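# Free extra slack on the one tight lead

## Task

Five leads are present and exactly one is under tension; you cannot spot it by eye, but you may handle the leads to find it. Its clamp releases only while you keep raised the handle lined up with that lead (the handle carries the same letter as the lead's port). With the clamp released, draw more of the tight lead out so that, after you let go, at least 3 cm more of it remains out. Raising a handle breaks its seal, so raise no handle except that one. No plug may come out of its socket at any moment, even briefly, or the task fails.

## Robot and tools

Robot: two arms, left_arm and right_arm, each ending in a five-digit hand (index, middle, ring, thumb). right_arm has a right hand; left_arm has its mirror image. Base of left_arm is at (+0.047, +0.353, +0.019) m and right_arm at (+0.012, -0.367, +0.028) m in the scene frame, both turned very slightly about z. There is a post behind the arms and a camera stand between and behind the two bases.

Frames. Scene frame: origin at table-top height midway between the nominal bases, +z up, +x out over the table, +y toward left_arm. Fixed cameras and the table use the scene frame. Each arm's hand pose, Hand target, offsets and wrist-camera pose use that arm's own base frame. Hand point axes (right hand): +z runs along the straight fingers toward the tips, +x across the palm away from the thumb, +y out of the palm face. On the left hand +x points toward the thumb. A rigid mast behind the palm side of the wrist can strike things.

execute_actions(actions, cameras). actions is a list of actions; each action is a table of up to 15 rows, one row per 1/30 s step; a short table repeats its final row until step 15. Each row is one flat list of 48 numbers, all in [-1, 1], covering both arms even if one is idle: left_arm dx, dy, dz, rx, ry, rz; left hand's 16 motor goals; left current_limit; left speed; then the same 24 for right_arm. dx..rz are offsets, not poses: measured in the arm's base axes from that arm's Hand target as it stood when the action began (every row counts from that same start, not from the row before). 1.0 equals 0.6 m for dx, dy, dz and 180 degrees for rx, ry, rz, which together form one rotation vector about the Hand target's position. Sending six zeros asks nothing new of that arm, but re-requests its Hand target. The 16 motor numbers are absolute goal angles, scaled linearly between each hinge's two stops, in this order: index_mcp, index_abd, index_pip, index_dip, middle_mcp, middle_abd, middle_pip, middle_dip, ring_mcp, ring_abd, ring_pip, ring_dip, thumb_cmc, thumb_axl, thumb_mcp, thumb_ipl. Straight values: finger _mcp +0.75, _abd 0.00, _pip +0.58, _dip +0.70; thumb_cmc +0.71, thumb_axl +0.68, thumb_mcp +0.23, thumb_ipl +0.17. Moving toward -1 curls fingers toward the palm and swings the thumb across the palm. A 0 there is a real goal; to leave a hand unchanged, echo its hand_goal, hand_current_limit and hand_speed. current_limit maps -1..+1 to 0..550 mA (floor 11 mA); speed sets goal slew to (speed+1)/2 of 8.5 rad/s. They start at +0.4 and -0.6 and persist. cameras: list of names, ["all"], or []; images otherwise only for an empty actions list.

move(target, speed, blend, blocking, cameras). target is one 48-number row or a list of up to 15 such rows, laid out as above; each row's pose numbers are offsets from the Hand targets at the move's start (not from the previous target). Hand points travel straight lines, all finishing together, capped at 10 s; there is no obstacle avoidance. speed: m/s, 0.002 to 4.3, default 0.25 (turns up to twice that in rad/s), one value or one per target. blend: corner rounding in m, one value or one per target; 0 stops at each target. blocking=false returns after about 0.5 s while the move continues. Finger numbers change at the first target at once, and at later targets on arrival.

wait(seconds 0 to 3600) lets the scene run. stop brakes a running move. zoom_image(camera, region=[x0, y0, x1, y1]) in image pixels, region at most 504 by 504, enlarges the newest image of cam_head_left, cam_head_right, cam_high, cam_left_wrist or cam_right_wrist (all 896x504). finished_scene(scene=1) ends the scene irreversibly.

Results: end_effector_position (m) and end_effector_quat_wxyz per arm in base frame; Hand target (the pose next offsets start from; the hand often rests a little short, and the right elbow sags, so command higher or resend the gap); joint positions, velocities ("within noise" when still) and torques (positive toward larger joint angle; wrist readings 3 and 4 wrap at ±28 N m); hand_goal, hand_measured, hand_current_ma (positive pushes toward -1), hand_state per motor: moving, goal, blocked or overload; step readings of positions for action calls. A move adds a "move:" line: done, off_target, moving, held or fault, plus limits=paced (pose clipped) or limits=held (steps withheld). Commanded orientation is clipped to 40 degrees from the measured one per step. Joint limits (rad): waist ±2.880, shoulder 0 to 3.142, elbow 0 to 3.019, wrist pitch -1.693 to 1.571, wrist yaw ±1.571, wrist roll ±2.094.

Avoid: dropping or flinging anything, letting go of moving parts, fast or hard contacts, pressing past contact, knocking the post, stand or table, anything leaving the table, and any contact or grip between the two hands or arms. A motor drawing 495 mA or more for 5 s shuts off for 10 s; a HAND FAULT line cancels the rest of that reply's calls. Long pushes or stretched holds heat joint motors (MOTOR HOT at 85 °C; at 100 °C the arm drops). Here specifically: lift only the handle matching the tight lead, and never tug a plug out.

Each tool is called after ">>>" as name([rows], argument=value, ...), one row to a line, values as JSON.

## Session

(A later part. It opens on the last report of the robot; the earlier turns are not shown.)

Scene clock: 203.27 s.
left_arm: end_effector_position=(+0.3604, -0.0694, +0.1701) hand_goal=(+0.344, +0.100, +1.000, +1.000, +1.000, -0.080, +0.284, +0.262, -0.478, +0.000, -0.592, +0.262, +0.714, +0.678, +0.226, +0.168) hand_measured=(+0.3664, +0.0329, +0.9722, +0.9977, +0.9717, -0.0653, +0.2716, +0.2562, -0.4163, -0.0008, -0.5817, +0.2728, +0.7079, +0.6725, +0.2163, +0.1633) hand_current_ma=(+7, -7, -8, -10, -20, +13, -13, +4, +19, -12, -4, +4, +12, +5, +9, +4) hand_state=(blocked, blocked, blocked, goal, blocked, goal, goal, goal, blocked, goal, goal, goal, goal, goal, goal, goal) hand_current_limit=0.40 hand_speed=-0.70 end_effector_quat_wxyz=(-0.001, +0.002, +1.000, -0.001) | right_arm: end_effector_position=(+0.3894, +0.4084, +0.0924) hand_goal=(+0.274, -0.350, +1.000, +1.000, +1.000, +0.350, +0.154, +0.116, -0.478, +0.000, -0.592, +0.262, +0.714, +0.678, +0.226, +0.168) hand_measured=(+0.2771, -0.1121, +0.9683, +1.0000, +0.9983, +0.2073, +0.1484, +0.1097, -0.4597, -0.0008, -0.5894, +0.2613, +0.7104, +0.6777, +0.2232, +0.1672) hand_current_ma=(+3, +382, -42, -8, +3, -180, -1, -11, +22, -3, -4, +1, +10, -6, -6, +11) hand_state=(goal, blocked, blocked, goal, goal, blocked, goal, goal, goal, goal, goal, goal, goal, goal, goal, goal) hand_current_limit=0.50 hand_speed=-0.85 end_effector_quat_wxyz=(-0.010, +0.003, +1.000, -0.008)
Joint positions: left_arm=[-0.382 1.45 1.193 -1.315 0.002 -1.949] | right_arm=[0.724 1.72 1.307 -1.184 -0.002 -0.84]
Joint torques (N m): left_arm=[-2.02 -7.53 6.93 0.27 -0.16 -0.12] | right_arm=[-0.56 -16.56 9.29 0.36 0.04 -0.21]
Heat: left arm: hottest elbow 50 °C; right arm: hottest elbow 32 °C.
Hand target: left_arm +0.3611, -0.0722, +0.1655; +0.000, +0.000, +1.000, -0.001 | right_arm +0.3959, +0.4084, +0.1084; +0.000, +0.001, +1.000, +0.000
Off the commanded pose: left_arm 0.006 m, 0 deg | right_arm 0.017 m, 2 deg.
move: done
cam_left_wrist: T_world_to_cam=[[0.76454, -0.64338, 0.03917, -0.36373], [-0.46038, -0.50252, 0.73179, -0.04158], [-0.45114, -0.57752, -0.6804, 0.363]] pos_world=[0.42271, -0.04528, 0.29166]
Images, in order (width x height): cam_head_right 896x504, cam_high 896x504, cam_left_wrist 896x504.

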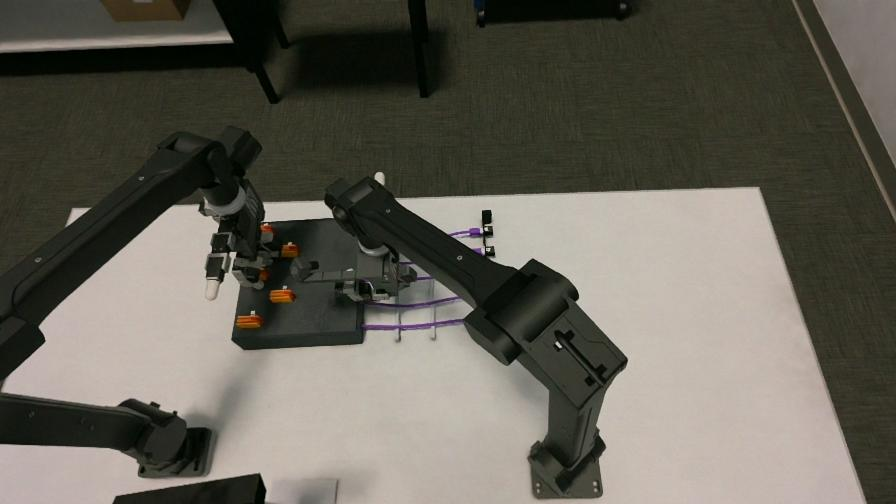

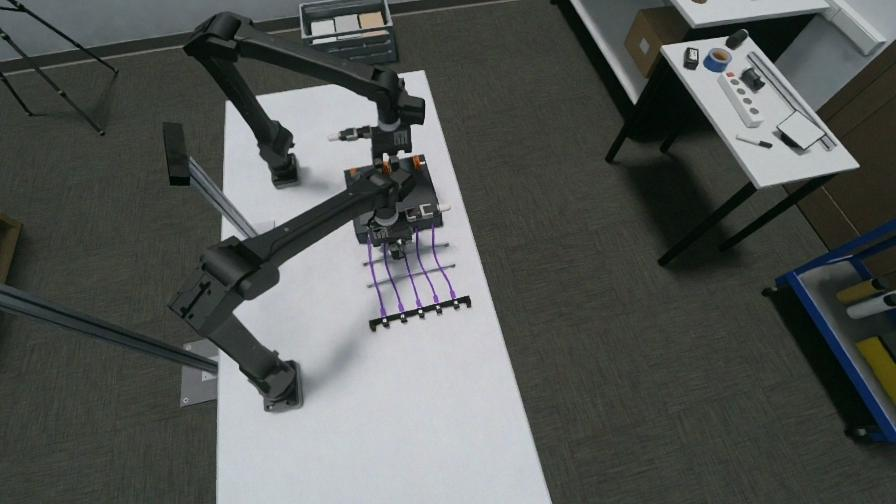

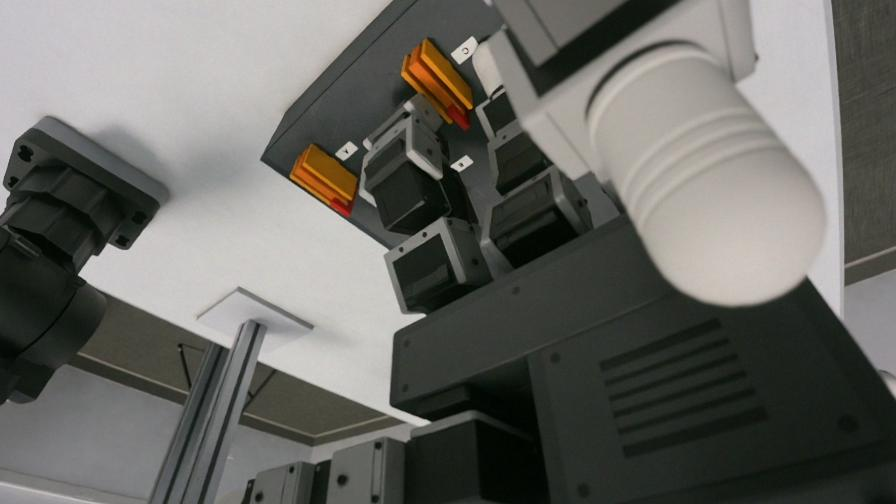

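>>> move(target=[0,0,0, 0,0,0, 0.343,-0.5,1,1,1,0.5,0.284,0.261,-0.479,0,-0.592,0.261,0.714,0.678,0.226,0.168,0.6,-0.8, 0,0,0,0,0,0, 0.2745,-0.35,1,1,1,0.35,0.153,0.116,-0.479,0,-0.592,0.261,0.714,0.678,0.226,0.168,0.5,-0.85], cameras=["cam_left_wrist", "cam_head_right"], speed=0.05)

>>> zoom_image(camera="cam_left_wrist", region=[380, 0, 600, 160])

>>> zoom_image(camera="cam_head_right", region=[200, 190, 360, 350])

Scene clock: 204.30 s.
left_arm: end_effector_position=(+0.3611, -0.0698, +0.1698) hand_goal=(+0.344, -0.500, +1.000, +1.000, +1.000, +0.500, +0.284, +0.262, -0.478, +0.000, -0.592, +0.262, +0.714, +0.678, +0.226, +0.168) hand_measured=(+0.3651, -0.0140, +0.9735, +0.9977, +0.9730, +0.1076, +0.2703, +0.2652, -0.4151, +0.0021, -0.5804, +0.2715, +0.7079, +0.6725, +0.2163, +0.1624) hand_current_ma=(+10, +131, -4, -8, -22, -71, -2, +10, +22, -5, +0, +2, +5, +10, -8, +0) hand_state=(blocked, moving, blocked, goal, blocked, moving, goal, moving, blocked, goal, goal, goal, goal, goal, goal, goal) hand_current_limit=0.60 hand_speed=-0.80 end_effector_quat_wxyz=(+0.001, +0.001, +1.000, -0.001) | right_arm: end_effector_position=(+0.3894, +0.4084, +0.0924) hand_goal=(+0.274, -0.350, +1.000, +1.000, +1.000, +0.350, +0.154, +0.116, -0.478, +0.000, -0.592, +0.262, +0.714, +0.678, +0.226, +0.168) hand_measured=(+0.2771, -0.1107, +0.9696, +1.0000, +0.9983, +0.2058, +0.1484, +0.1097, -0.4585, +0.0007, -0.5907, +0.2613, +0.7104, +0.6777, +0.2232, +0.1672) hand_current_ma=(+10, +386, -37, -9, +2, -180, -3, -9, +24, -8, -6, -1, +6, -7, -8, +10) hand_state=(goal, blocked, blocked, goal, goal, blocked, goal, goal, goal, goal, goal, goal, goal, goal, goal, goal) hand_current_limit=0.50 hand_speed=-0.85 end_effector_quat_wxyz=(-0.010, +0.003, +1.000, -0.008)
Joint positions: left_arm=[-0.382 1.45 1.193 -1.312 0.002 -1.95] | right_arm=[0.724 1.72 1.307 -1.184 -0.002 -0.84]
Joint torques (N m): left_arm=[-1.73 -7.53 6.89 0.23 -0.17 -0.11] | right_arm=[-0.5 -16.56 9.31 0.35 0.04 -0.21]
Heat: left arm: hottest elbow 50 °C; right arm: hottest elbow 32 °C.
Hand target: left_arm +0.3611, -0.0723, +0.1654; +0.000, +0.000, +1.000, -0.001 | right_arm +0.3959, +0.4084, +0.1084; +0.000, +0.001, +1.000, +0.000
Off the commanded pose: left_arm 0.005 m, 0 deg | right_arm 0.017 m, 2 deg.
move: done
cam_left_wrist: T_world_to_cam=[[0.76542, -0.64215, 0.04217, -0.36527], [-0.46158, -0.50216, 0.73129, -0.04072], [-0.44842, -0.5792, -0.68077, 0.36177]] pos_world=[0.42301, -0.04548, 0.29146]
Images, in order (width x height): cam_head_right 896x504, cam_left_wrist 896x504.

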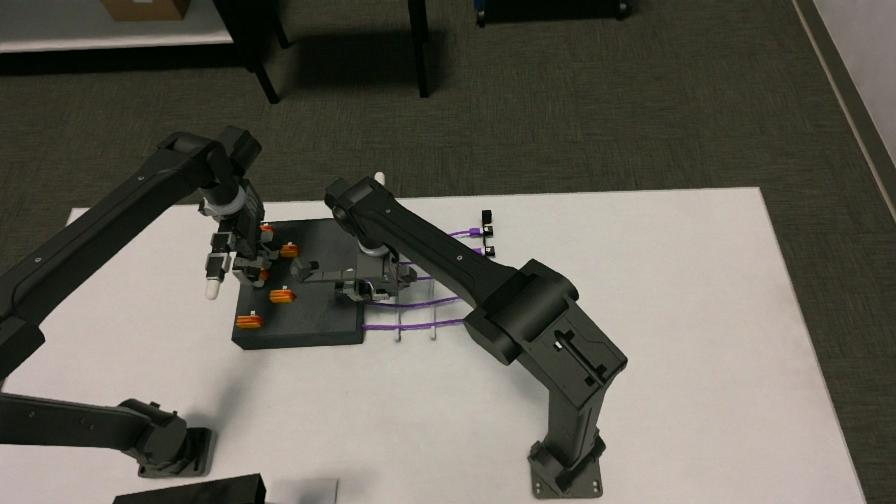

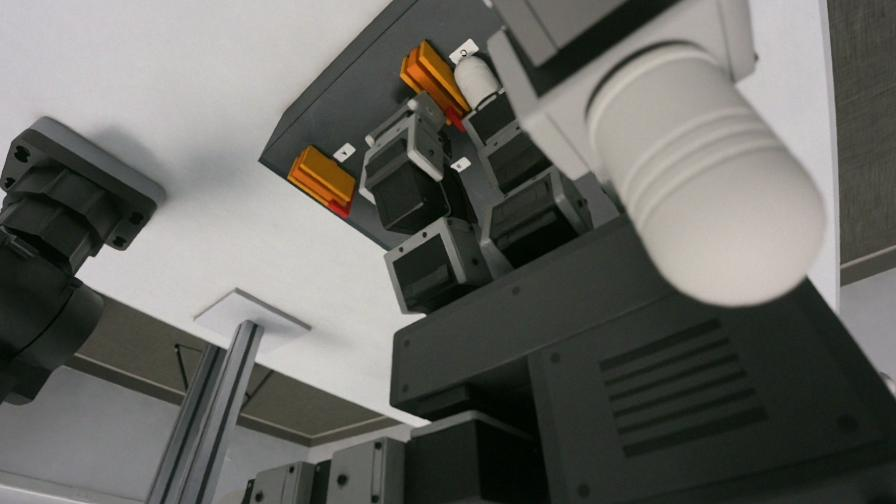

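Scaled by 2.291 from the camera's image (finer frame: 1280x720).

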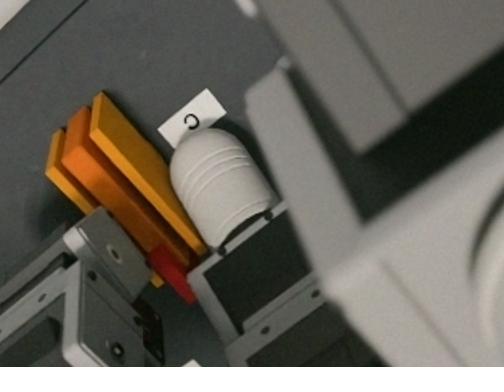

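Scaled by 3.150 from the camera's image (finer frame: 1280x720).

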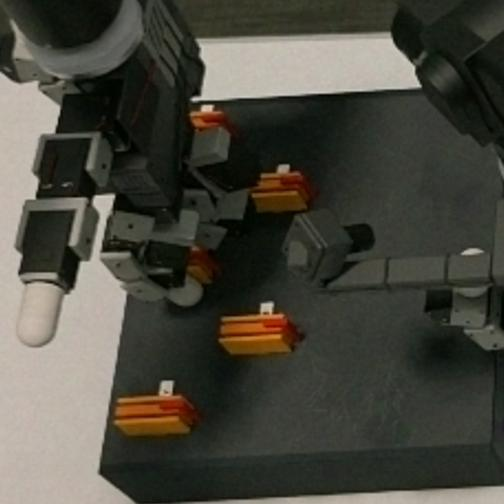

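>>> move(target=[0,0,0, 0,0,0, 0.343,-1,1,1,1,1,0.284,0.261,-0.479,0,-0.592,0.261,0.714,0.678,0.226,0.168,0.75,-0.7, 0,0,0,0,0,0, 0.2745,-0.35,1,1,1,0.35,0.153,0.116,-0.479,0,-0.592,0.261,0.714,0.678,0.226,0.168,0.5,-0.85], cameras=["cam_left_wrist"], speed=0.05)

>>> zoom_image(camera="cam_left_wrist", region=[380, 0, 600, 160])

Scene clock: 205.17 s.
left_arm: end_effector_position=(+0.3609, -0.0698, +0.1694) hand_goal=(+0.344, -1.000, +1.000, +1.000, +1.000, +1.000, +0.284, +0.262, -0.478, +0.000, -0.592, +0.262, +0.714, +0.678, +0.226, +0.168) hand_measured=(+0.3627, -0.0623, +0.9696, +1.0000, +0.9730, +0.1369, +0.2716, +0.2652, -0.4163, +0.0021, -0.5817, +0.2728, +0.7079, +0.6725, +0.2153, +0.1633) hand_current_ma=(+10, +451, -19, +6, -23, -386, -2, +8, +10, -8, -8, +2, +10, +6, -5, +3) hand_state=(goal, moving, blocked, goal, blocked, moving, goal, goal, blocked, goal, goal, goal, goal, goal, goal, goal) hand_current_limit=0.75 hand_speed=-0.70 end_effector_quat_wxyz=(+0.000, +0.001, +1.000, -0.001) | right_arm: end_effector_position=(+0.3894, +0.4084, +0.0924) hand_goal=(+0.274, -0.350, +1.000, +1.000, +1.000, +0.350, +0.154, +0.116, -0.478, +0.000, -0.592, +0.262, +0.714, +0.678, +0.226, +0.168) hand_measured=(+0.2783, -0.1107, +0.9696, +1.0000, +0.9983, +0.2058, +0.1484, +0.1097, -0.4597, -0.0008, -0.5894, +0.2613, +0.7104, +0.6777, +0.2222, +0.1681) hand_current_ma=(+12, +385, -41, -11, +8, -181, +2, -10, +20, -4, -2, +2, +6, -9, -5, +11) hand_state=(goal, blocked, blocked, goal, goal, blocked, goal, goal, goal, goal, goal, goal, goal, goal, goal, goal) hand_current_limit=0.50 hand_speed=-0.85 end_effector_quat_wxyz=(-0.010, +0.003, +1.000, -0.008)
Joint positions: left_arm=[-0.382 1.451 1.193 -1.312 0.002 -1.951] | right_arm=[0.724 1.72 1.307 -1.184 -0.002 -0.84]
Joint torques (N m): left_arm=[-1.61 -7.18 7.09 0.09 -0.14 -0.04] | right_arm=[-0.5 -16.56 9.31 0.34 0.04 -0.2]
Heat: left arm: hottest elbow 50 °C; right arm: hottest elbow 32 °C.
Hand target: left_arm +0.3612, -0.0723, +0.1655; +0.000, +0.000, +1.000, -0.001 | right_arm +0.3959, +0.4084, +0.1084; +0.000, +0.001, +1.000, +0.000
Off the commanded pose: left_arm 0.005 m, 0 deg | right_arm 0.017 m, 2 deg.
move: done
cam_left_wrist: T_world_to_cam=[[0.76594, -0.64159, 0.0411, -0.36514], [-0.46044, -0.50281, 0.73156, -0.04095], [-0.4487, -0.57926, -0.68053, 0.36147]] pos_world=[0.42301, -0.04548, 0.29096]

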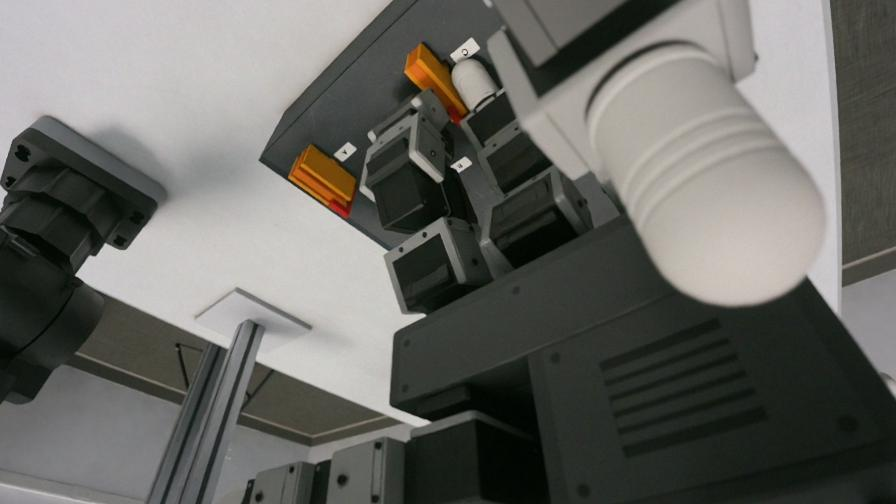

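Scaled by 2.291 from the camera's image (finer frame: 1280x720).

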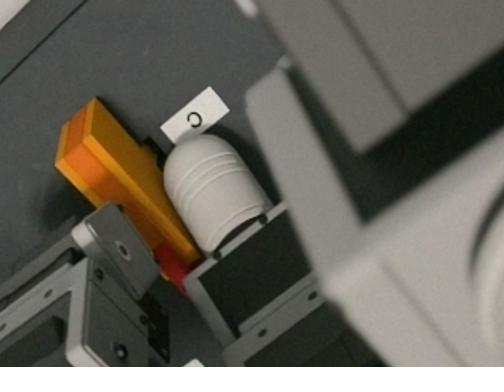

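>>> move(target=[0,0,0.06, 0,0,0, 0.343,-1,1,1,1,1,0.284,0.261,-0.479,0,-0.592,0.261,0.714,0.678,0.226,0.168,0.75,-0.7, 0,0,0,0,0,0, 0.2745,-0.35,1,1,1,0.35,0.153,0.116,-0.479,0,-0.592,0.261,0.714,0.678,0.226,0.168,0.5,-0.85], cameras=["cam_left_wrist", "cam_head_right"], speed=0.04)

>>> zoom_image(camera="cam_left_wrist", region=[380, 0, 600, 160])

>>> zoom_image(camera="cam_head_right", region=[200, 190, 360, 350])

Scene clock: 206.80 s.
left_arm: end_effector_position=(+0.3585, -0.0674, +0.1718) hand_goal=(+0.344, -1.000, +1.000, +1.000, +1.000, +1.000, +0.284, +0.262, -0.478, +0.000, -0.592, +0.262, +0.714, +0.678, +0.226, +0.168) hand_measured=(+0.3965, -0.0711, +0.9670, +0.9888, +0.9922, +0.1325, +0.2831, +0.2702, -0.4163, +0.0007, -0.5804, +0.2728, +0.7079, +0.6725, +0.2153, +0.1633) hand_current_ma=(+1, +452, -8, +4, -7, -391, -2, +10, +10, -12, -4, +1, +13, +15, +8, +3) hand_state=(blocked, blocked, blocked, goal, goal, blocked, goal, goal, blocked, goal, goal, goal, goal, goal, goal, goal) hand_current_limit=0.75 hand_speed=-0.70 end_effector_quat_wxyz=(-0.005, +0.001, +1.000, +0.005) | right_arm: end_effector_position=(+0.3894, +0.4084, +0.0924) hand_goal=(+0.274, -0.350, +1.000, +1.000, +1.000, +0.350, +0.154, +0.116, -0.478, +0.000, -0.592, +0.262, +0.714, +0.678, +0.226, +0.168) hand_measured=(+0.2783, -0.1107, +0.9696, +1.0000, +0.9983, +0.2073, +0.1471, +0.1097, -0.4585, -0.0008, -0.5894, +0.2626, +0.7104, +0.6767, +0.2232, +0.1681) hand_current_ma=(+11, +381, -42, -9, +8, -178, -3, -13, +25, -3, -3, -3, +7, -4, -9, +10) hand_state=(goal, blocked, blocked, goal, goal, blocked, goal, goal, goal, goal, goal, goal, goal, goal, goal, goal) hand_current_limit=0.50 hand_speed=-0.85 end_effector_quat_wxyz=(-0.010, +0.003, +1.000, -0.008)
Joint positions: left_arm=[-0.382 1.451 1.196 -1.328 -0.005 -1.951] | right_arm=[0.724 1.72 1.307 -1.184 -0.002 -0.84]
Joint torques (N m): left_arm=[-1.14 -9.17 11.99 -3.04 0.11 -0.06] | right_arm=[-0.5 -16.5 9.32 0.35 0.05 -0.2]
Heat: left arm: hottest elbow 50 °C; right arm: hottest elbow 32 °C.
Hand target: left_arm +0.3612, -0.0723, +0.2015; +0.000, +0.000, +1.000, -0.001 | right_arm +0.3959, +0.4084, +0.1084; +0.000, +0.001, +1.000, +0.000
Off the commanded pose: left_arm 0.030 m, 1 deg | right_arm 0.017 m, 2 deg.
move: off_target (left_arm)
cam_left_wrist: T_world_to_cam=[[0.76625, -0.64202, 0.02577, -0.35938], [-0.45312, -0.51149, 0.73011, -0.04564], [-0.45557, -0.57113, -0.68284, 0.36682]] pos_world=[0.4218, -0.04457, 0.29307]
Images, in order (width x height): cam_head_right 896x504, cam_left_wrist 896x504.

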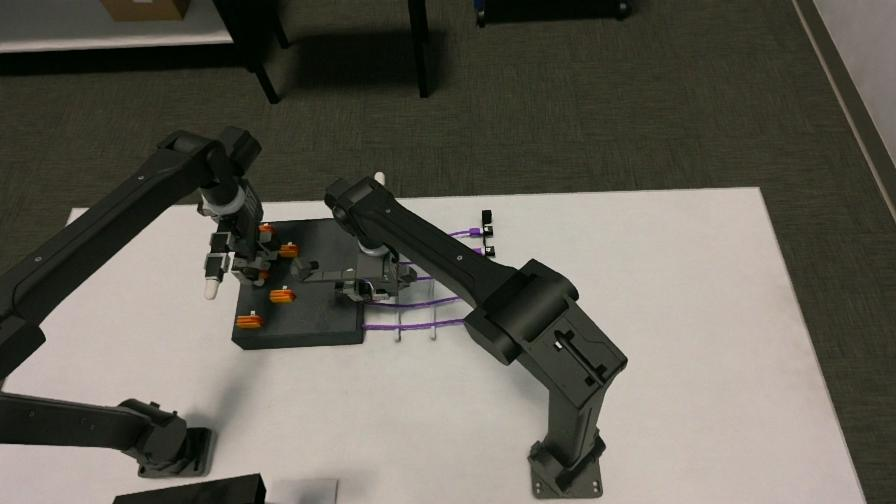

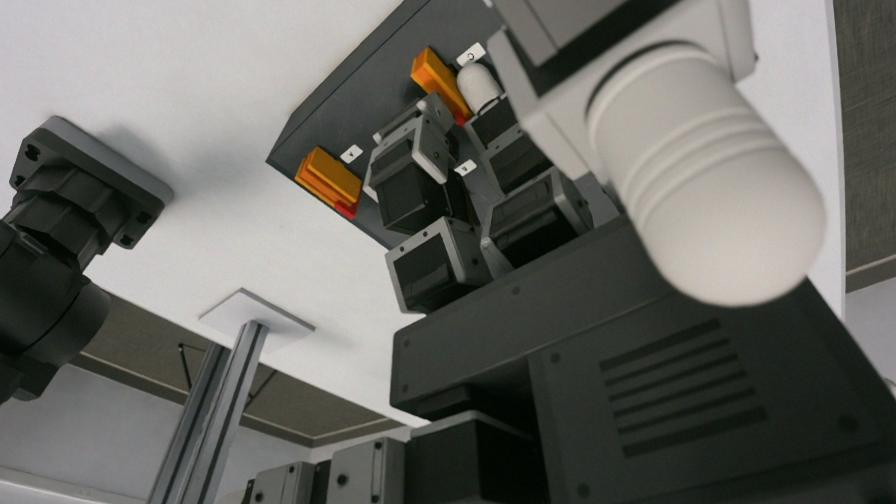

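Scaled by 2.291 from the camera's image (finer frame: 1280x720).

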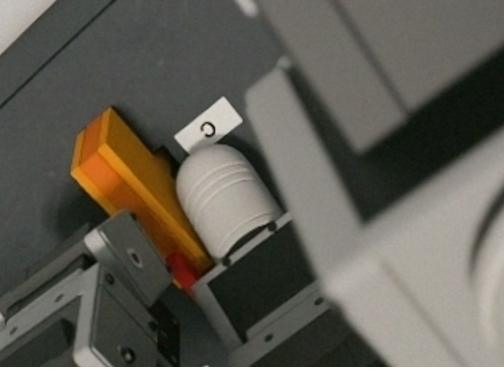

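Scaled by 3.150 from the camera's image (finer frame: 1280x720).

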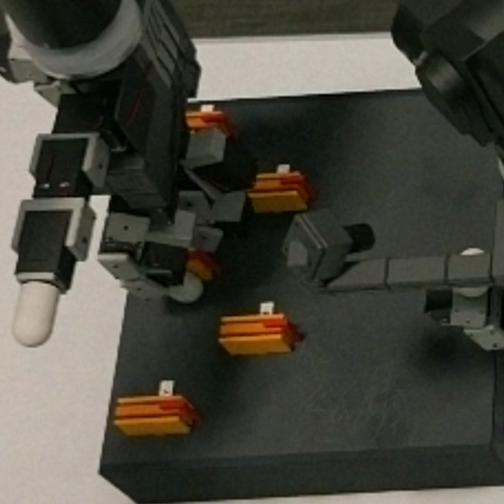

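>>> move(target=[0,0,0.03, 0,0,0, 0.343,-1,1,1,1,1,0.284,0.261,-0.479,0,-0.592,0.261,0.714,0.678,0.226,0.168,0.78,-0.7, 0,0,0,0,0,0, 0.2745,-0.35,1,1,1,0.35,0.153,0.116,-0.479,0,-0.592,0.261,0.714,0.678,0.226,0.168,0.5,-0.85], cameras=["cam_left_wrist", "cam_head_right"], speed=0.03)

>>> zoom_image(camera="cam_left_wrist", region=[380, 0, 600, 160])

>>> zoom_image(camera="cam_head_right", region=[200, 190, 360, 350])

Scene clock: 208.87 s.
left_arm: end_effector_position=(+0.3516, -0.0656, +0.2000) hand_goal=(+0.344, -1.000, +1.000, +1.000, +1.000, +1.000, +0.284, +0.262, -0.478, +0.000, -0.592, +0.262, +0.714, +0.678, +0.226, +0.168) hand_measured=(+0.3603, -0.2030, +0.9542, +0.9990, +0.9850, +0.1443, +0.2690, +0.2588, -0.4163, -0.0008, -0.5817, +0.2728, +0.7079, +0.6725, +0.2153, +0.1633) hand_current_ma=(+1, +348, -4, -10, -13, -379, -8, +8, +17, -10, -1, -4, +18, +11, +1, +6) hand_state=(goal, blocked, blocked, goal, goal, blocked, goal, goal, blocked, goal, goal, goal, goal, goal, goal, goal) hand_current_limit=0.78 hand_speed=-0.70 end_effector_quat_wxyz=(-0.022, +0.001, +1.000, +0.009) | right_arm: end_effector_position=(+0.3894, +0.4084, +0.0924) hand_goal=(+0.274, -0.350, +1.000, +1.000, +1.000, +0.350, +0.154, +0.116, -0.478, +0.000, -0.592, +0.262, +0.714, +0.678, +0.226, +0.168) hand_measured=(+0.2783, -0.1121, +0.9683, +1.0000, +0.9983, +0.2073, +0.1471, +0.1097, -0.4597, +0.0007, -0.5907, +0.2613, +0.7104, +0.6767, +0.2232, +0.1672) hand_current_ma=(+10, +384, -35, -8, +8, -178, -2, -15, +23, -5, -5, -1, +6, -7, -7, +11) hand_state=(goal, blocked, blocked, goal, goal, blocked, goal, goal, goal, goal, goal, goal, goal, goal, goal, goal) hand_current_limit=0.50 hand_speed=-0.85 end_effector_quat_wxyz=(-0.010, +0.003, +1.000, -0.008)
Joint positions: left_arm=[-0.382 1.439 1.255 -1.433 0 -1.951] | right_arm=[0.724 1.72 1.307 -1.184 -0.002 -0.84]
Joint torques (N m): left_arm=[-1.55 -8.35 10.86 -0.8 -0.07 -0.1] | right_arm=[-0.5 -16.56 9.31 0.36 0.05 -0.21]
Heat: left arm: hottest elbow 50 °C; right arm: hottest elbow 32 °C.
Hand target: left_arm +0.3611, -0.0722, +0.2195; +0.000, +0.000, +1.000, -0.001 | right_arm +0.3959, +0.4084, +0.1084; +0.000, +0.001, +1.000, +0.000
Off the commanded pose: left_arm 0.023 m, 3 deg | right_arm 0.017 m, 2 deg.
move: off_target (left_arm)
cam_left_wrist: T_world_to_cam=[[0.76666, -0.64204, -0.00517, -0.34752], [-0.42818, -0.51726, 0.74101, -0.0798], [-0.47843, -0.56589, -0.67147, 0.39008]] pos_world=[0.41888, -0.04366, 0.31926]
Images, in order (width x height): cam_head_right 896x504, cam_left_wrist 896x504.

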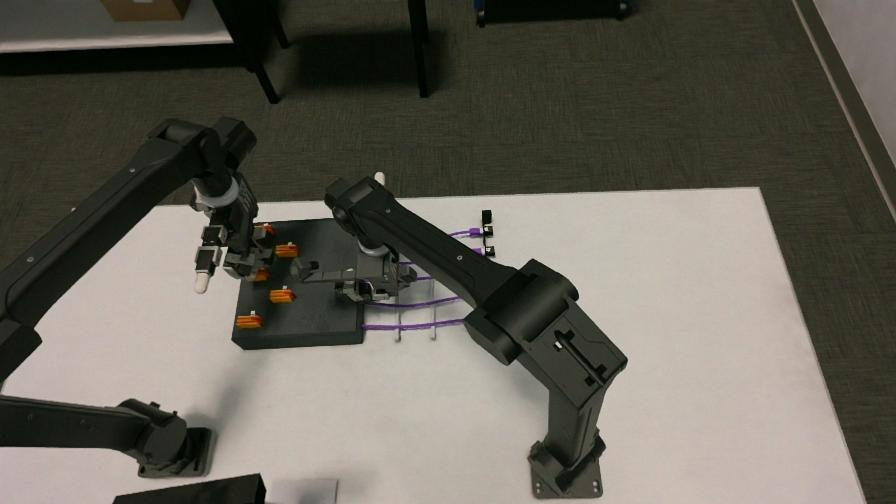

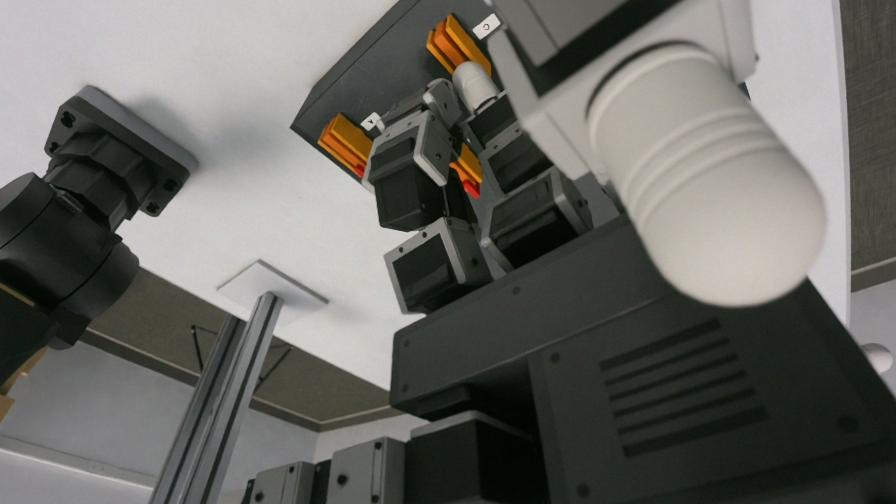

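Scaled by 2.291 from the camera's image (finer frame: 1280x720).

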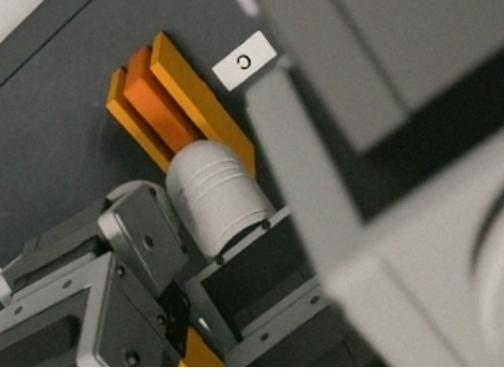

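Scaled by 3.150 from the camera's image (finer frame: 1280x720).

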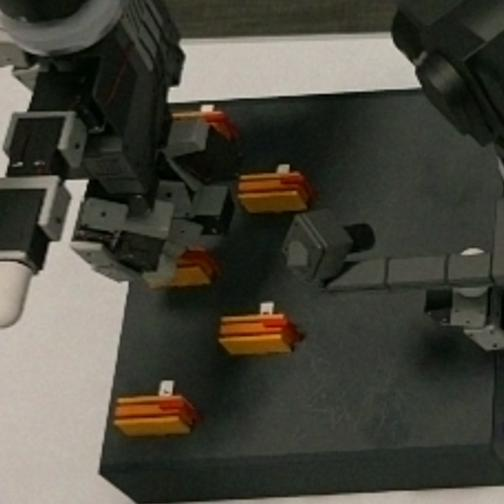

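>>> move([
  [0,0,0.035, 0,0,0, 0.343,0.1,1,1,1,-0.1,0.284,0.261,-0.479,0,-0.592,0.261,0.714,0.678,0.226,0.168,0.4,-0.7, 0,0,0,0,0,0, 0.2745,-0.35,1,1,1,0.35,0.153,0.116,-0.479,0,-0.592,0.261,0.714,0.678,0.226,0.168,0.5,-0.85],
  [0,0,-0.04, 0,0,0, 0.343,0.1,1,1,1,-0.1,0.284,0.261,-0.479,0,-0.592,0.261,0.714,0.678,0.226,0.168,0.4,-0.7, 0,0,0,0,0,0, 0.2745,-0.35,1,1,1,0.35,0.153,0.116,-0.479,0,-0.592,0.261,0.714,0.678,0.226,0.168,0.5,-0.85],
  [0,0,-0.09, 0,0,0, 0.343,0.1,1,1,1,-0.1,0.284,0.261,-0.479,0,-0.592,0.261,0.714,0.678,0.226,0.168,0.4,-0.7, 0,0,0,0,0,0, 0.2745,-0.35,1,1,1,0.35,0.153,0.116,-0.479,0,-0.592,0.261,0.714,0.678,0.226,0.168,0.5,-0.85],
], cameras=["cam_left_wrist", "cam_head_right"], speed=[0.05,0.05,0.03])

>>> zoom_image(camera="cam_left_wrist", region=[380, 0, 600, 160])

>>> zoom_image(camera="cam_head_right", region=[200, 190, 360, 350])

Scene clock: 216.83 s.
left_arm: end_effector_position=(+0.3607, -0.0694, +0.1705) hand_goal=(+0.344, +0.100, +1.000, +1.000, +1.000, -0.100, +0.284, +0.262, -0.478, +0.000, -0.592, +0.262, +0.714, +0.678, +0.226, +0.168) hand_measured=(+0.3615, +0.0446, +0.9709, +0.9990, +0.9838, -0.0843, +0.2703, +0.2613, -0.4163, -0.0008, -0.5804, +0.2728, +0.7079, +0.6725, +0.2153, +0.1633) hand_current_ma=(+8, +4, -5, +5, -11, +17, -1, +11, +3, -1, +7, -5, +7, +7, +1, +9) hand_state=(goal, blocked, blocked, goal, goal, goal, goal, goal, blocked, goal, goal, goal, goal, goal, goal, goal) hand_current_limit=0.40 hand_speed=-0.70 end_effector_quat_wxyz=(+0.001, +0.001, +1.000, -0.001) | right_arm: end_effector_position=(+0.3894, +0.4084, +0.0924) hand_goal=(+0.274, -0.350, +1.000, +1.000, +1.000, +0.350, +0.154, +0.116, -0.478, +0.000, -0.592, +0.262, +0.714, +0.678, +0.226, +0.168) hand_measured=(+0.2783, -0.1107, +0.9696, +1.0000, +0.9983, +0.2073, +0.1484, +0.1097, -0.4597, +0.0007, -0.5894, +0.2613, +0.7104, +0.6767, +0.2232, +0.1681) hand_current_ma=(+9, +386, -45, -11, +5, -180, +4, -13, +24, +0, -3, -3, +9, -4, -11, +14) hand_state=(goal, blocked, blocked, goal, goal, blocked, goal, goal, goal, goal, goal, goal, goal, goal, goal, goal) hand_current_limit=0.50 hand_speed=-0.85 end_effector_quat_wxyz=(-0.010, +0.003, +1.000, -0.008)
Joint positions: left_arm=[-0.382 1.449 1.194 -1.314 0.001 -1.951] | right_arm=[0.724 1.72 1.307 -1.184 -0.002 -0.84]
Joint torques (N m): left_arm=[-1.38 -6.53 7.06 -0.02 -0.1 -0.02] | right_arm=[-0.5 -16.56 9.29 0.38 0.05 -0.21]
Heat: left arm: hottest elbow 50 °C; right arm: hottest elbow 32 °C.
Hand target: left_arm +0.3611, -0.0723, +0.1654; +0.000, +0.000, +1.000, -0.001 | right_arm +0.3959, +0.4084, +0.1084; +0.000, +0.001, +1.000, +0.000
Off the commanded pose: left_arm 0.006 m, 0 deg | right_arm 0.017 m, 2 deg.
move: done
cam_left_wrist: T_world_to_cam=[[0.76587, -0.64169, 0.041, -0.36463], [-0.46113, -0.50369, 0.73052, -0.04131], [-0.44812, -0.57838, -0.68166, 0.36241]] pos_world=[0.42261, -0.04517, 0.29216]
Images, in order (width x height): cam_head_right 896x504, cam_left_wrist 896x504.

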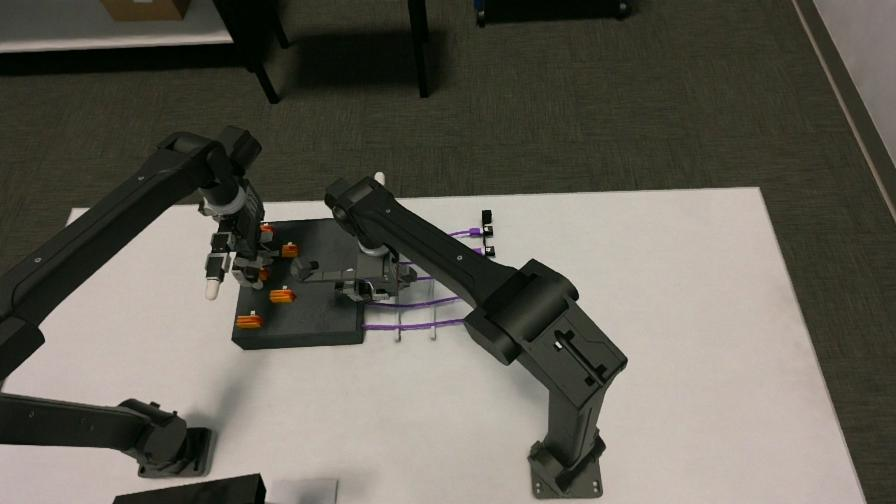

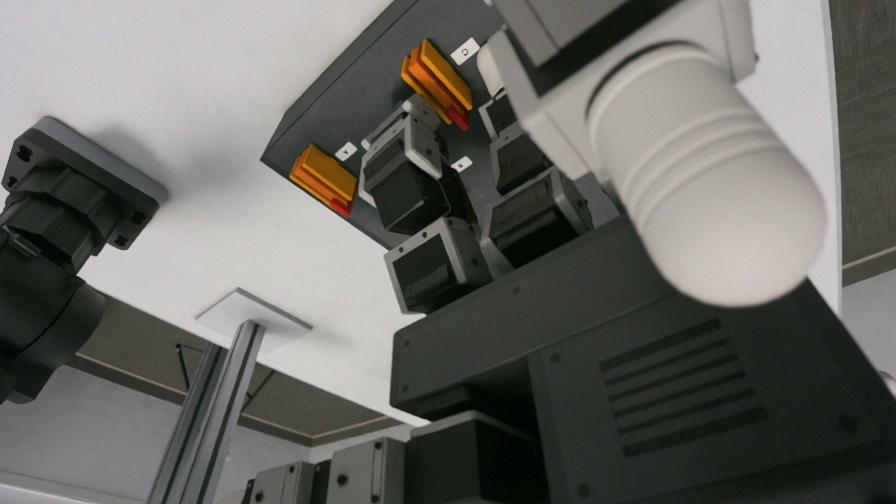

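Scaled by 2.291 from the camera's image (finer frame: 1280x720).

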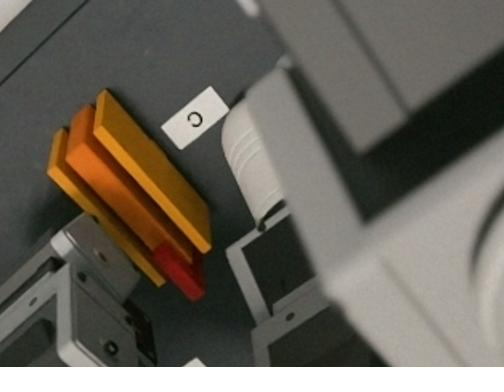

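Scaled by 3.150 from the camera's image (finer frame: 1280x720).

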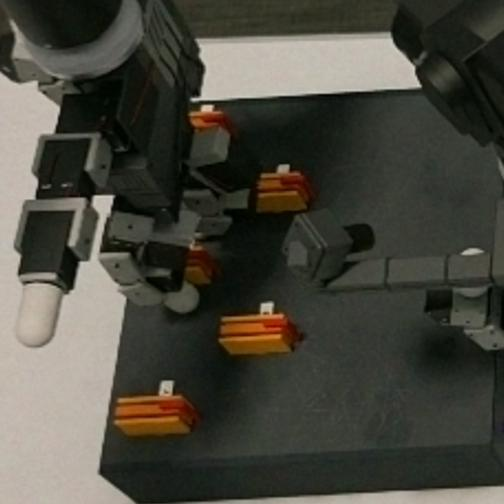

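>>> move([
  [0,0,0, 0,0,0, 0.343,-1,1,1,1,1,0.284,0.261,-0.479,0,-0.592,0.261,0.714,0.678,0.226,0.168,0.78,-0.7, 0,0,0,0,0,0, 0.2745,-0.35,1,1,1,0.35,0.153,0.116,-0.479,0,-0.592,0.261,0.714,0.678,0.226,0.168,0.5,-0.85],
  [0.0158,-0.0068,0.04, -0.0057,-0.0134,0, 0.343,-1,1,1,1,1,0.284,0.261,-0.479,0,-0.592,0.261,0.714,0.678,0.226,0.168,0.78,-0.7, 0,0,0,0,0,0, 0.2745,-0.35,1,1,1,0.35,0.153,0.116,-0.479,0,-0.592,0.261,0.714,0.678,0.226,0.168,0.5,-0.85],
], cameras=["cam_left_wrist", "cam_head_right"], speed=[0.05,0.03])

>>> zoom_image(camera="cam_left_wrist", region=[380, 0, 600, 160])

>>> zoom_image(camera="cam_head_right", region=[200, 190, 360, 350])

Scene clock: 219.53 s.
left_arm: end_effector_position=(+0.3604, -0.0695, +0.1700) hand_goal=(+0.344, -1.000, +1.000, +1.000, +1.000, +1.000, +0.284, +0.262, -0.478, +0.000, -0.592, +0.262, +0.714, +0.678, +0.226, +0.168) hand_measured=(+0.3591, -0.0682, +0.9696, +1.0000, +0.9814, +0.1311, +0.2780, +0.2639, -0.4163, -0.0008, -0.5804, +0.2728, +0.7079, +0.6725, +0.2153, +0.1624) hand_current_ma=(+3, +453, -10, -7, -11, -388, -6, +13, +20, -4, +3, -5, +4, +13, -4, +2) hand_state=(goal, blocked, blocked, goal, goal, blocked, goal, goal, blocked, goal, goal, goal, goal, goal, goal, goal) hand_current_limit=0.78 hand_speed=-0.70 end_effector_quat_wxyz=(+0.000, +0.000, +1.000, -0.001) | right_arm: end_effector_position=(+0.3894, +0.4084, +0.0924) hand_goal=(+0.274, -0.350, +1.000, +1.000, +1.000, +0.350, +0.154, +0.116, -0.478, +0.000, -0.592, +0.262, +0.714, +0.678, +0.226, +0.168) hand_measured=(+0.2771, -0.1121, +0.9696, +1.0000, +0.9995, +0.2073, +0.1484, +0.1097, -0.4585, +0.0007, -0.5907, +0.2613, +0.7104, +0.6777, +0.2232, +0.1681) hand_current_ma=(+9, +384, -43, -3, +5, -174, +0, -15, +24, -4, -2, +2, +7, -7, -6, +10) hand_state=(goal, blocked, blocked, goal, goal, blocked, goal, goal, goal, goal, goal, goal, goal, goal, goal, goal) hand_current_limit=0.50 hand_speed=-0.85 end_effector_quat_wxyz=(-0.010, +0.003, +1.000, -0.008)
Joint positions: left_arm=[-0.382 1.45 1.193 -1.314 0.001 -1.952] | right_arm=[0.724 1.72 1.307 -1.184 -0.002 -0.84]
Joint torques (N m): left_arm=[-1.49 -8.23 10.74 -1.07 -0.12 -0.12] | right_arm=[-0.5 -16.5 9.31 0.38 0.04 -0.21]
Heat: left arm: hottest elbow 50 °C; right arm: hottest elbow 32 °C.
Hand target: left_arm +0.3706, -0.0763, +0.1895; +0.021, +0.000, +1.000, -0.010 | right_arm +0.3959, +0.4084, +0.1084; +0.000, +0.001, +1.000, +0.000
Off the commanded pose: left_arm 0.023 m, 3 deg | right_arm 0.017 m, 2 deg.
move: off_target (left_arm)
cam_left_wrist: T_world_to_cam=[[0.76642, -0.64108, 0.04017, -0.36449], [-0.45978, -0.50385, 0.73126, -0.04171], [-0.44856, -0.57892, -0.68092, 0.3619]] pos_world=[0.42251, -0.04517, 0.29156]
Images, in order (width x height): cam_head_right 896x504, cam_left_wrist 896x504.

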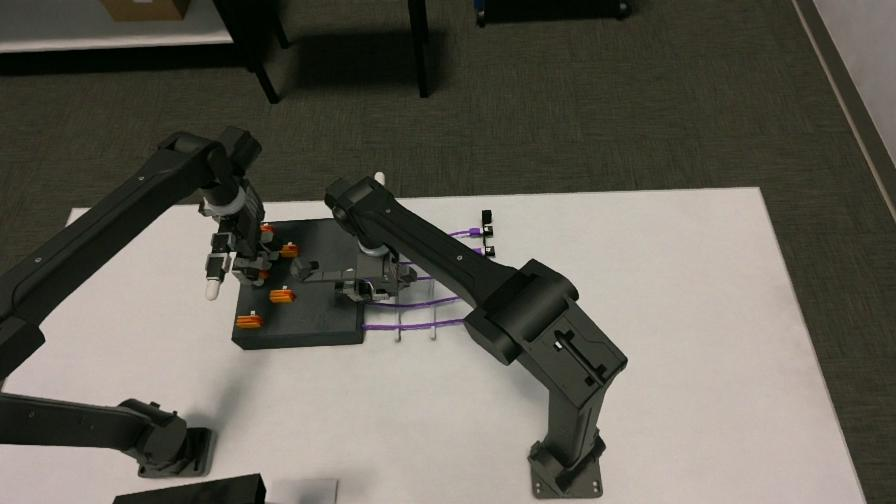

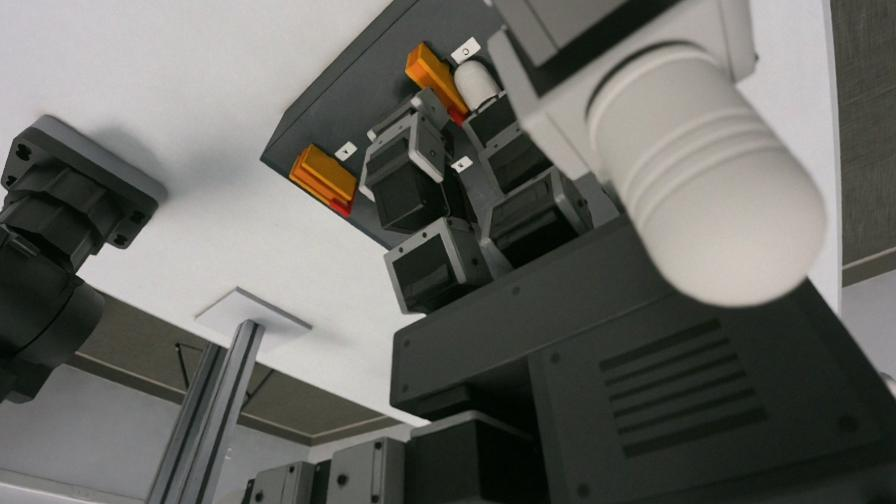

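Scaled by 2.291 from the camera's image (finer frame: 1280x720).

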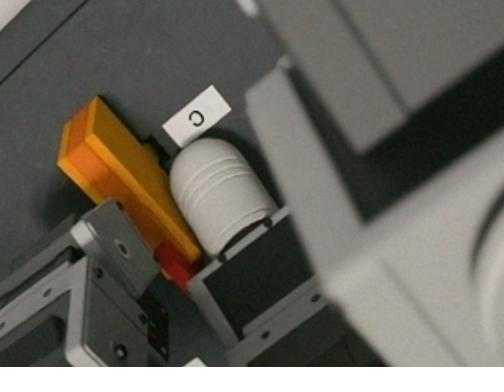

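Scaled by 3.150 from the camera's image (finer frame: 1280x720).

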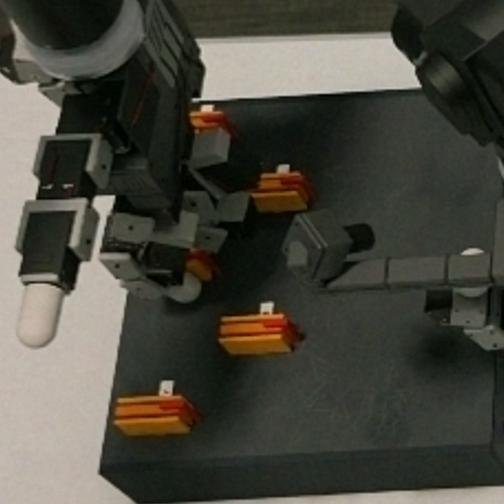

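>>> execute_actions(actions=[], cameras=["cam_left_wrist","cam_head_right","cam_high"])

Scene clock: 223.47 s.
left_arm: end_effector_position=(+0.3604, -0.0695, +0.1700) hand_goal=(+0.344, -1.000, +1.000, +1.000, +1.000, +1.000, +0.284, +0.262, -0.478, +0.000, -0.592, +0.262, +0.714, +0.678, +0.226, +0.168) hand_measured=(+0.3579, -0.0682, +0.9683, +1.0000, +0.9814, +0.1311, +0.2780, +0.2652, -0.4175, +0.0007, -0.5817, +0.2715, +0.7079, +0.6735, +0.2153, +0.1633) hand_current_ma=(+15, +455, -11, -3, -18, -392, -1, +5, +3, -5, +5, -3, +11, +9, +5, +17) hand_state=(goal, blocked, blocked, goal, goal, blocked, goal, goal, blocked, goal, goal, goal, goal, goal, goal, goal) hand_current_limit=0.78 hand_speed=-0.70 end_effector_quat_wxyz=(+0.000, +0.000, +1.000, -0.001) | right_arm: end_effector_position=(+0.3894, +0.4084, +0.0924) hand_goal=(+0.274, -0.350, +1.000, +1.000, +1.000, +0.350, +0.154, +0.116, -0.478, +0.000, -0.592, +0.262, +0.714, +0.678, +0.226, +0.168) hand_measured=(+0.2783, -0.1107, +0.9696, +1.0000, +0.9983, +0.2073, +0.1484, +0.1097, -0.4597, -0.0008, -0.5907, +0.2613, +0.7104, +0.6777, +0.2232, +0.1672) hand_current_ma=(+8, +380, -39, -9, +6, -178, +3, -15, +21, -3, -9, -1, +6, -12, -4, +10) hand_state=(goal, blocked, blocked, goal, goal, blocked, goal, goal, goal, goal, goal, goal, goal, goal, goal, goal) hand_current_limit=0.50 hand_speed=-0.85 end_effector_quat_wxyz=(-0.010, +0.003, +1.000, -0.008)
Joint positions: left_arm=[-0.382 1.45 1.193 -1.314 0.001 -1.952] | right_arm=[0.724 1.72 1.307 -1.184 -0.002 -0.84]
Joint velocities: within noise
Joint torques (N m): left_arm=[-2.26 -8.47 10.74 -0.92 -0.08 -0.07] | right_arm=[-0.5 -16.56 9.31 0.35 0.05 -0.21]
Heat: left arm: hottest elbow 50 °C; right arm: hottest shoulder 32 °C.
Hand target: left_arm +0.3706, -0.0763, +0.1895; +0.021, +0.000, +1.000, -0.010 | right_arm +0.3959, +0.4084, +0.1084; +0.000, +0.001, +1.000, +0.000
Off the commanded pose: left_arm 0.023 m, 3 deg | right_arm 0.017 m, 2 deg.
camera_calibration:
cam_left_wrist: T_world_to_cam=[[0.76642, -0.64108, 0.04017, -0.36449], [-0.45978, -0.50385, 0.73126, -0.04171], [-0.44856, -0.57892, -0.68092, 0.3619]] pos_world=[0.42251, -0.04517, 0.29156]
Images, in order (width x height): cam_head_right 896x504, cam_high 896x504, cam_left_wrist 896x504.

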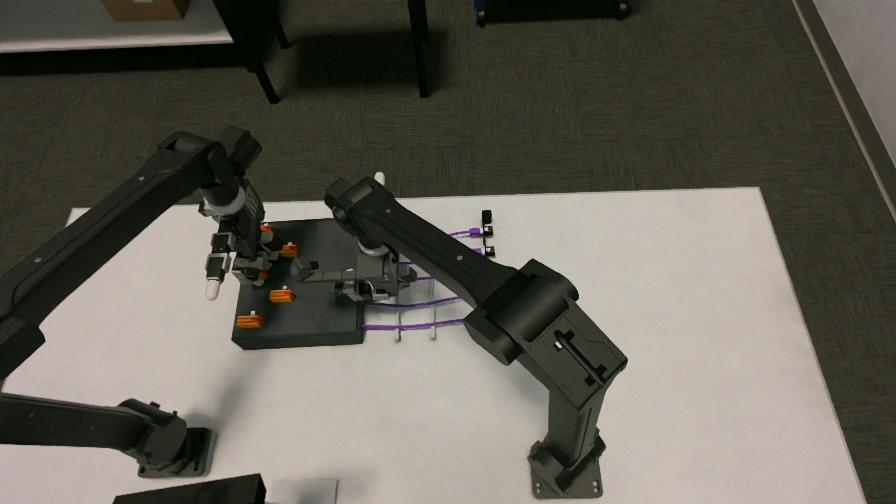

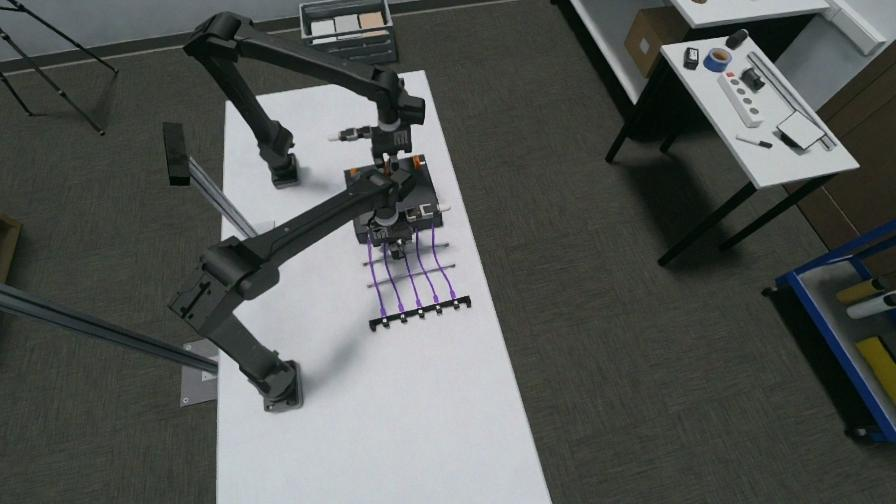

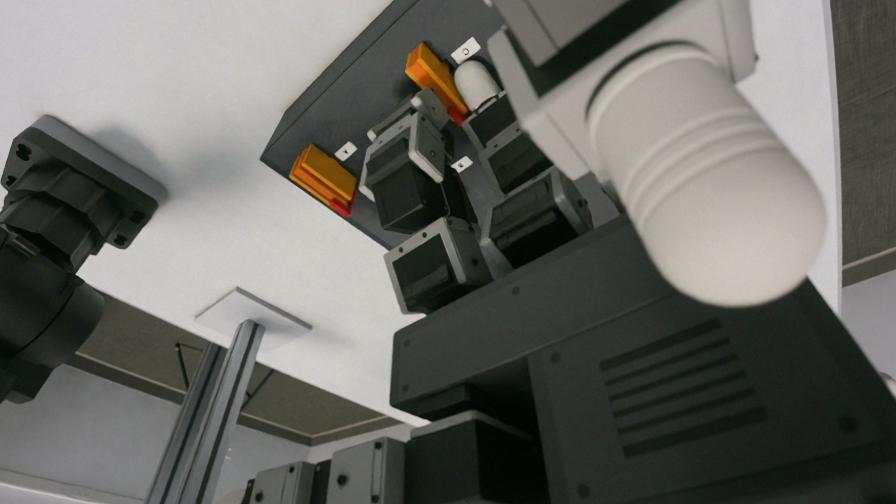

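>>> move(target=[0,0,0.0167,0,0,0, 0.343,-1,1,1, 1,1,0.284,0.261, -0.479,0,-0.592,0.261, 0.714,0.678,0.226,0.168, 0.78,-0.7, 0,0,0,0,0,0, 0.2745,-0.35,1,1, 1,0.35,0.153,0.116, -0.479,0,-0.592,0.261, 0.714,0.678,0.226,0.168, 0.5,-0.85], speed=0.03)

>>> zoom_image(camera="cam_left_wrist", region=[240, 0, 600, 240])

Scene clock: 224.57 s.
left_arm: end_effector_position=(+0.3590, -0.0689, +0.1708) hand_goal=(+0.344, -1.000, +1.000, +1.000, +1.000, +1.000, +0.284, +0.262, -0.478, +0.000, -0.592, +0.262, +0.714, +0.678, +0.226, +0.168) hand_measured=(+0.3676, -0.0696, +0.9683, +0.9977, +0.9862, +0.1296, +0.2844, +0.2652, -0.4163, -0.0008, -0.5817, +0.2728, +0.7079, +0.6725, +0.2153, +0.1643) hand_current_ma=(+13, +446, -11, -13, -17, -383, -14, -2, +16, -14, +1, -3, +8, +4, -3, +9) hand_state=(blocked, blocked, blocked, goal, goal, blocked, goal, goal, blocked, goal, goal, goal, goal, goal, goal, goal) hand_current_limit=0.78 hand_speed=-0.70 end_effector_quat_wxyz=(-0.003, +0.000, +1.000, +0.001) | right_arm: end_effector_position=(+0.3894, +0.4084, +0.0924) hand_goal=(+0.274, -0.350, +1.000, +1.000, +1.000, +0.350, +0.154, +0.116, -0.478, +0.000, -0.592, +0.262, +0.714, +0.678, +0.226, +0.168) hand_measured=(+0.2783, -0.1107, +0.9683, +1.0000, +0.9983, +0.2073, +0.1471, +0.1097, -0.4597, -0.0008, -0.5907, +0.2626, +0.7104, +0.6767, +0.2232, +0.1672) hand_current_ma=(+8, +381, -45, -11, +5, -176, -3, -15, +21, -2, -4, +0, +12, -7, -3, +12) hand_state=(goal, blocked, blocked, goal, goal, blocked, goal, goal, goal, goal, goal, goal, goal, goal, goal, goal) hand_current_limit=0.50 hand_speed=-0.85 end_effector_quat_wxyz=(-0.010, +0.003, +1.000, -0.008)
Joint positions: left_arm=[-0.382 1.45 1.194 -1.322 0.001 -1.952] | right_arm=[0.724 1.72 1.307 -1.184 -0.002 -0.84]
Joint torques (N m): left_arm=[-1.44 -9.76 11.9 -1.51 -0.13 -0.03] | right_arm=[-0.44 -16.56 9.32 0.36 0.04 -0.2]
Heat: left arm: hottest elbow 50 °C; right arm: hottest shoulder 32 °C.
Hand target: left_arm +0.3707, -0.0763, +0.1996; +0.021, +0.000, +1.000, -0.010 | right_arm +0.3959, +0.4084, +0.1084; +0.000, +0.001, +1.000, +0.000
Off the commanded pose: left_arm 0.032 m, 3 deg | right_arm 0.017 m, 2 deg.
move: off_target (left_arm)

Scaled by 1.400 from the camera's image (finer frame: 1280x720).
This view is cut from an older image: the scene may have changed since it was taken.

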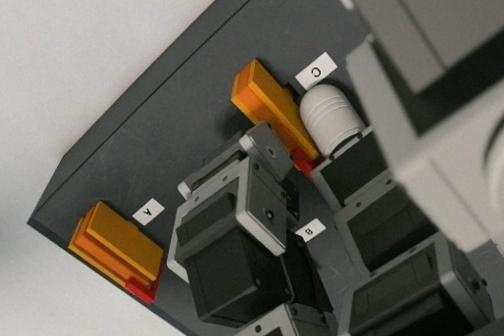

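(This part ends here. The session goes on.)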